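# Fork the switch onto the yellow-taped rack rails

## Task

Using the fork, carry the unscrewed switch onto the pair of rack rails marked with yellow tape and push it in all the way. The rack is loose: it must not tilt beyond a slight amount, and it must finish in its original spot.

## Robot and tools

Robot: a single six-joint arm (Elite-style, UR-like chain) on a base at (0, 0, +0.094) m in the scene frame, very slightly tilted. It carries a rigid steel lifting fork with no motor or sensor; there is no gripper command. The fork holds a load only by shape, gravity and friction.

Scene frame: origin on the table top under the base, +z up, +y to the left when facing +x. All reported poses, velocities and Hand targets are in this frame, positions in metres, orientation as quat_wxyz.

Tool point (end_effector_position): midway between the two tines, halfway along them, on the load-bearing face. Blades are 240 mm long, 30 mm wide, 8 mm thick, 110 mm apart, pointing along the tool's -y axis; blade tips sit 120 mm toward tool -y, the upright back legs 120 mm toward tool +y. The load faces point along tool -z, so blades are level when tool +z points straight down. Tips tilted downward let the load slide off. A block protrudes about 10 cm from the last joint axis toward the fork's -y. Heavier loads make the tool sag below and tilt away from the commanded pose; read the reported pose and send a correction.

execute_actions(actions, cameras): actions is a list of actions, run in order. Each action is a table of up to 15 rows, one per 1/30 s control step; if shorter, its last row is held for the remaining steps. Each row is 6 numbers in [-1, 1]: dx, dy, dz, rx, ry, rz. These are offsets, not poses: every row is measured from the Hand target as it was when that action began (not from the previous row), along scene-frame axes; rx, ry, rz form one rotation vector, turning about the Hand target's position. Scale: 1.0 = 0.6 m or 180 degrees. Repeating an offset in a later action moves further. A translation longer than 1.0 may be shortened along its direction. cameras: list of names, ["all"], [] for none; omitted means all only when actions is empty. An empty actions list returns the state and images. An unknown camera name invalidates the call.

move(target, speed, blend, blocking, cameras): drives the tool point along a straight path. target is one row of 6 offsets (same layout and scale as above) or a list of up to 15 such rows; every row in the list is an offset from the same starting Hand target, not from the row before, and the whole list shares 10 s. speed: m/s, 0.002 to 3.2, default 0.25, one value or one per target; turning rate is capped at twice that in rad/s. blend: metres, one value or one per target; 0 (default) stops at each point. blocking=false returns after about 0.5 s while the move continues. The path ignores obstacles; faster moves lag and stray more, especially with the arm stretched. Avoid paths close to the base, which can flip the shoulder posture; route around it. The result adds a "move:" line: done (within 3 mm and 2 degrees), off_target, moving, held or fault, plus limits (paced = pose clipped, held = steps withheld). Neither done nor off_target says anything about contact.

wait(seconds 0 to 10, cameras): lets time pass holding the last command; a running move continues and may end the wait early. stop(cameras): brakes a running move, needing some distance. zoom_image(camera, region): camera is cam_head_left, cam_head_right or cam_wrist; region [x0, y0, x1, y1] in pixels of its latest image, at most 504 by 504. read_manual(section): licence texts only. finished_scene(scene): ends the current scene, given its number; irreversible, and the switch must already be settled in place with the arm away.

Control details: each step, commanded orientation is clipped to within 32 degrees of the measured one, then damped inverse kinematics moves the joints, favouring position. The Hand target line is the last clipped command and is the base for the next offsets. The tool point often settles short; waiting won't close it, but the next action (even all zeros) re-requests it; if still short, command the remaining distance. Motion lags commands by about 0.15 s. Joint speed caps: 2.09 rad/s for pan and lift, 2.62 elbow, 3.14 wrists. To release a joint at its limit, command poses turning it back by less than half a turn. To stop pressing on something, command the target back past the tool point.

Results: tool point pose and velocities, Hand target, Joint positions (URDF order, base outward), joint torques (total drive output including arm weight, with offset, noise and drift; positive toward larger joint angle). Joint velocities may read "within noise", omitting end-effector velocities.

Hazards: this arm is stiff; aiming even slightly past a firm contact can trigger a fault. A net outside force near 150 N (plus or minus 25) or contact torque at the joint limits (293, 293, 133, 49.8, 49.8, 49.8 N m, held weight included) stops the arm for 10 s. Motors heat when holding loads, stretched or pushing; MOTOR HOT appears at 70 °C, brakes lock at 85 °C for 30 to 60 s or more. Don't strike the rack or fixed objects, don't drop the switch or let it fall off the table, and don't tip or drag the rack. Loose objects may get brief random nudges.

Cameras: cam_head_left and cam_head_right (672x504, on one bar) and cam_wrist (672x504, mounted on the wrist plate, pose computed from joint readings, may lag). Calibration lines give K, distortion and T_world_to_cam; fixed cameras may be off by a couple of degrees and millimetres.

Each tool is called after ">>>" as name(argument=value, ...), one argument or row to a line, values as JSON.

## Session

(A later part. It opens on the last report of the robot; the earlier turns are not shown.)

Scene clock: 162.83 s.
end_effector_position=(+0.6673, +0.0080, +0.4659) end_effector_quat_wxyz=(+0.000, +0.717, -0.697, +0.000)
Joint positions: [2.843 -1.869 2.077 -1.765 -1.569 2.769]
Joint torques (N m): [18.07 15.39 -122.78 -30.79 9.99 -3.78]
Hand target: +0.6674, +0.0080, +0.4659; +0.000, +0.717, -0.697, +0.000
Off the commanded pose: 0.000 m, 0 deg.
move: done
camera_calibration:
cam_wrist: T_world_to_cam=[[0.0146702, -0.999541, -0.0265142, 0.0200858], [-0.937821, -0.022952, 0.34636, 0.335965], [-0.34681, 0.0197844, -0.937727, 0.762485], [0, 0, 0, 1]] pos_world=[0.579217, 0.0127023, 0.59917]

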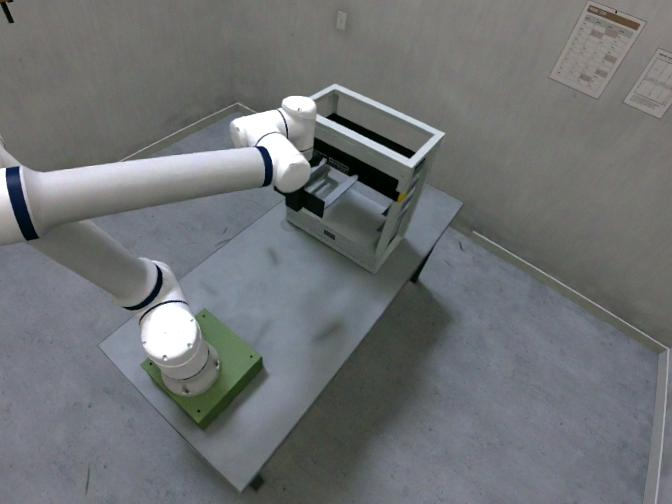

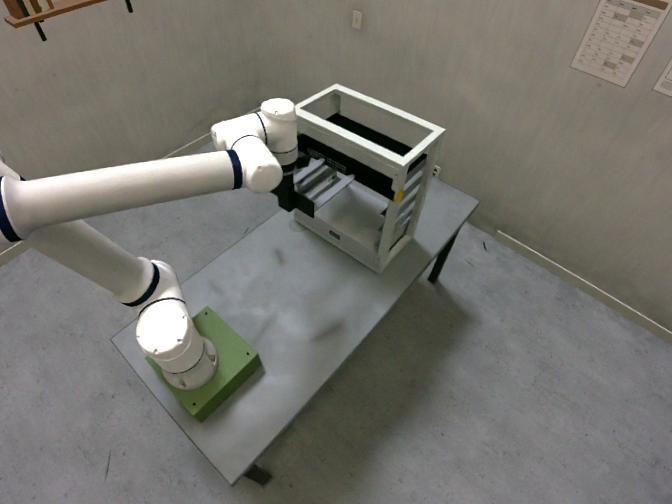

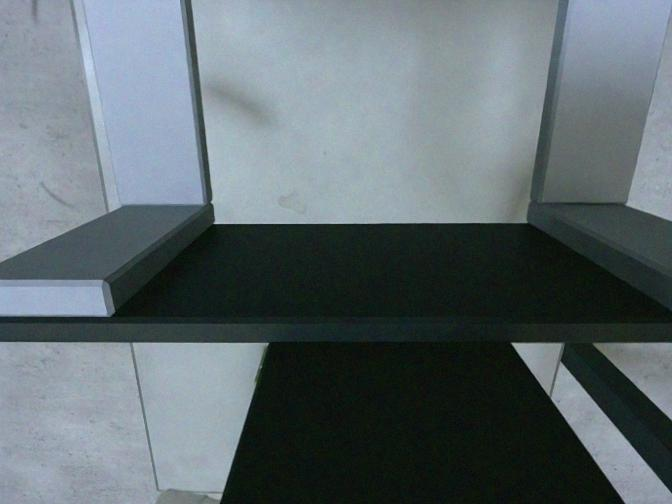

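>>> move(
  target=[-0.2,-0.0056,0,0,0,0],
  speed=0.1,
  cameras=["all"],
)

>>> zoom_image(
  camera="cam_head_right",
  region=[370, 170, 420, 220],
)

>>> zoom_image(
  camera="cam_head_right",
  region=[270, 110, 320, 170],
)

>>> zoom_image(
  camera="cam_head_right",
  region=[270, 70, 450, 250],
)

>>> zoom_image(
  camera="cam_head_left",
  region=[350, 170, 450, 290],
)

Scene clock: 169.17 s.
end_effector_position=(+0.5476, +0.0047, +0.4659) end_effector_quat_wxyz=(+0.000, +0.717, -0.697, +0.000)
Joint positions: [2.727 -2.118 2.213 -1.651 -1.57 2.653]
Joint torques (N m): [-20.77 -23.77 -77.12 -5.4 2.09 -2.2]
Hand target: +0.5474, +0.0047, +0.4659; +0.000, +0.717, -0.697, +0.000
Off the commanded pose: 0.000 m, 0 deg.
move: done
camera_calibration:
cam_wrist: T_world_to_cam=[[0.0147656, -0.999538, -0.0265483, 0.0185199], [-0.937819, -0.0230534, 0.346359, 0.223633], [-0.346811, 0.0197833, -0.937726, 0.721038], [0, 0, 0, 1]] pos_world=[0.459518, 0.00940237, 0.59917]

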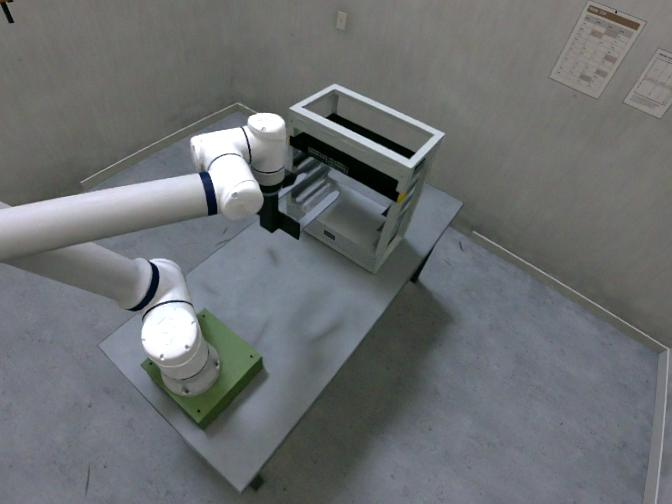

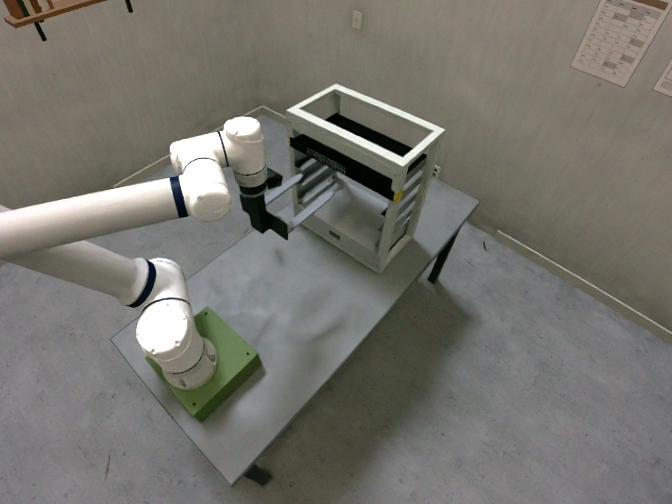

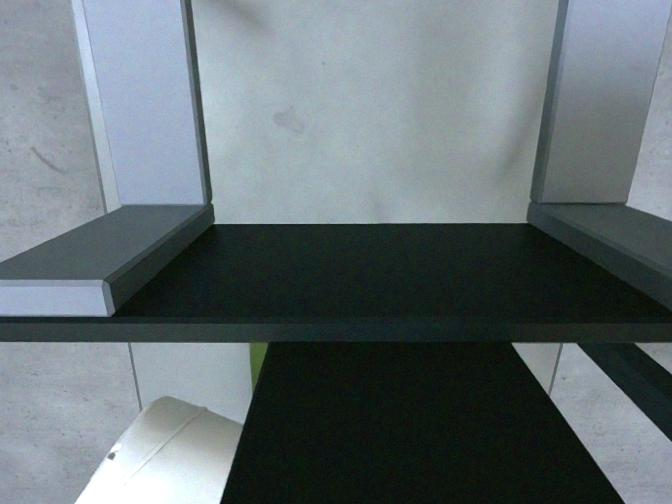

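Scaled by 10.080.

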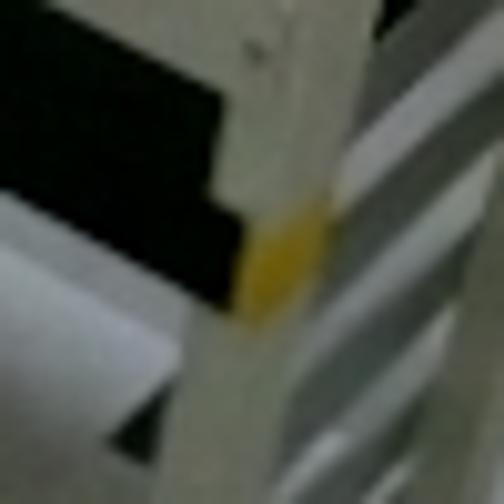

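Scaled by 8.400.

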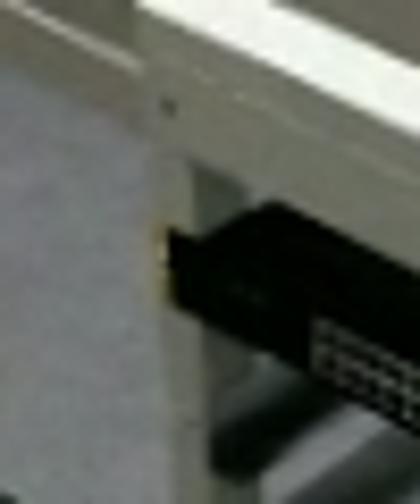

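Scaled by 2.800.

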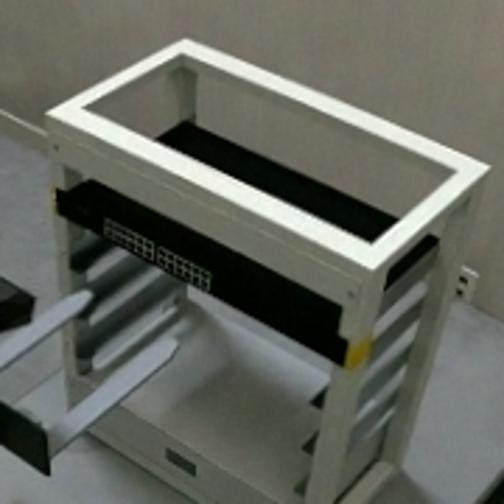

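Scaled by 4.200.

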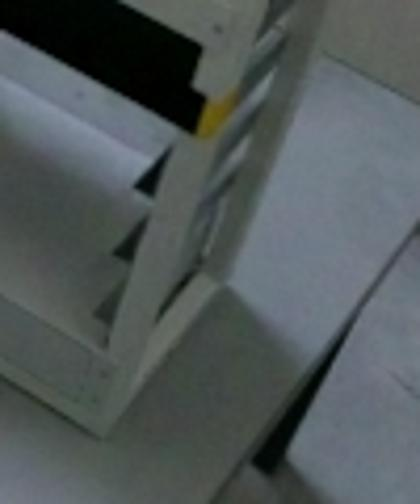

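>>> finished_scene(
  scene=2,
)

The scene is finished: the task was done.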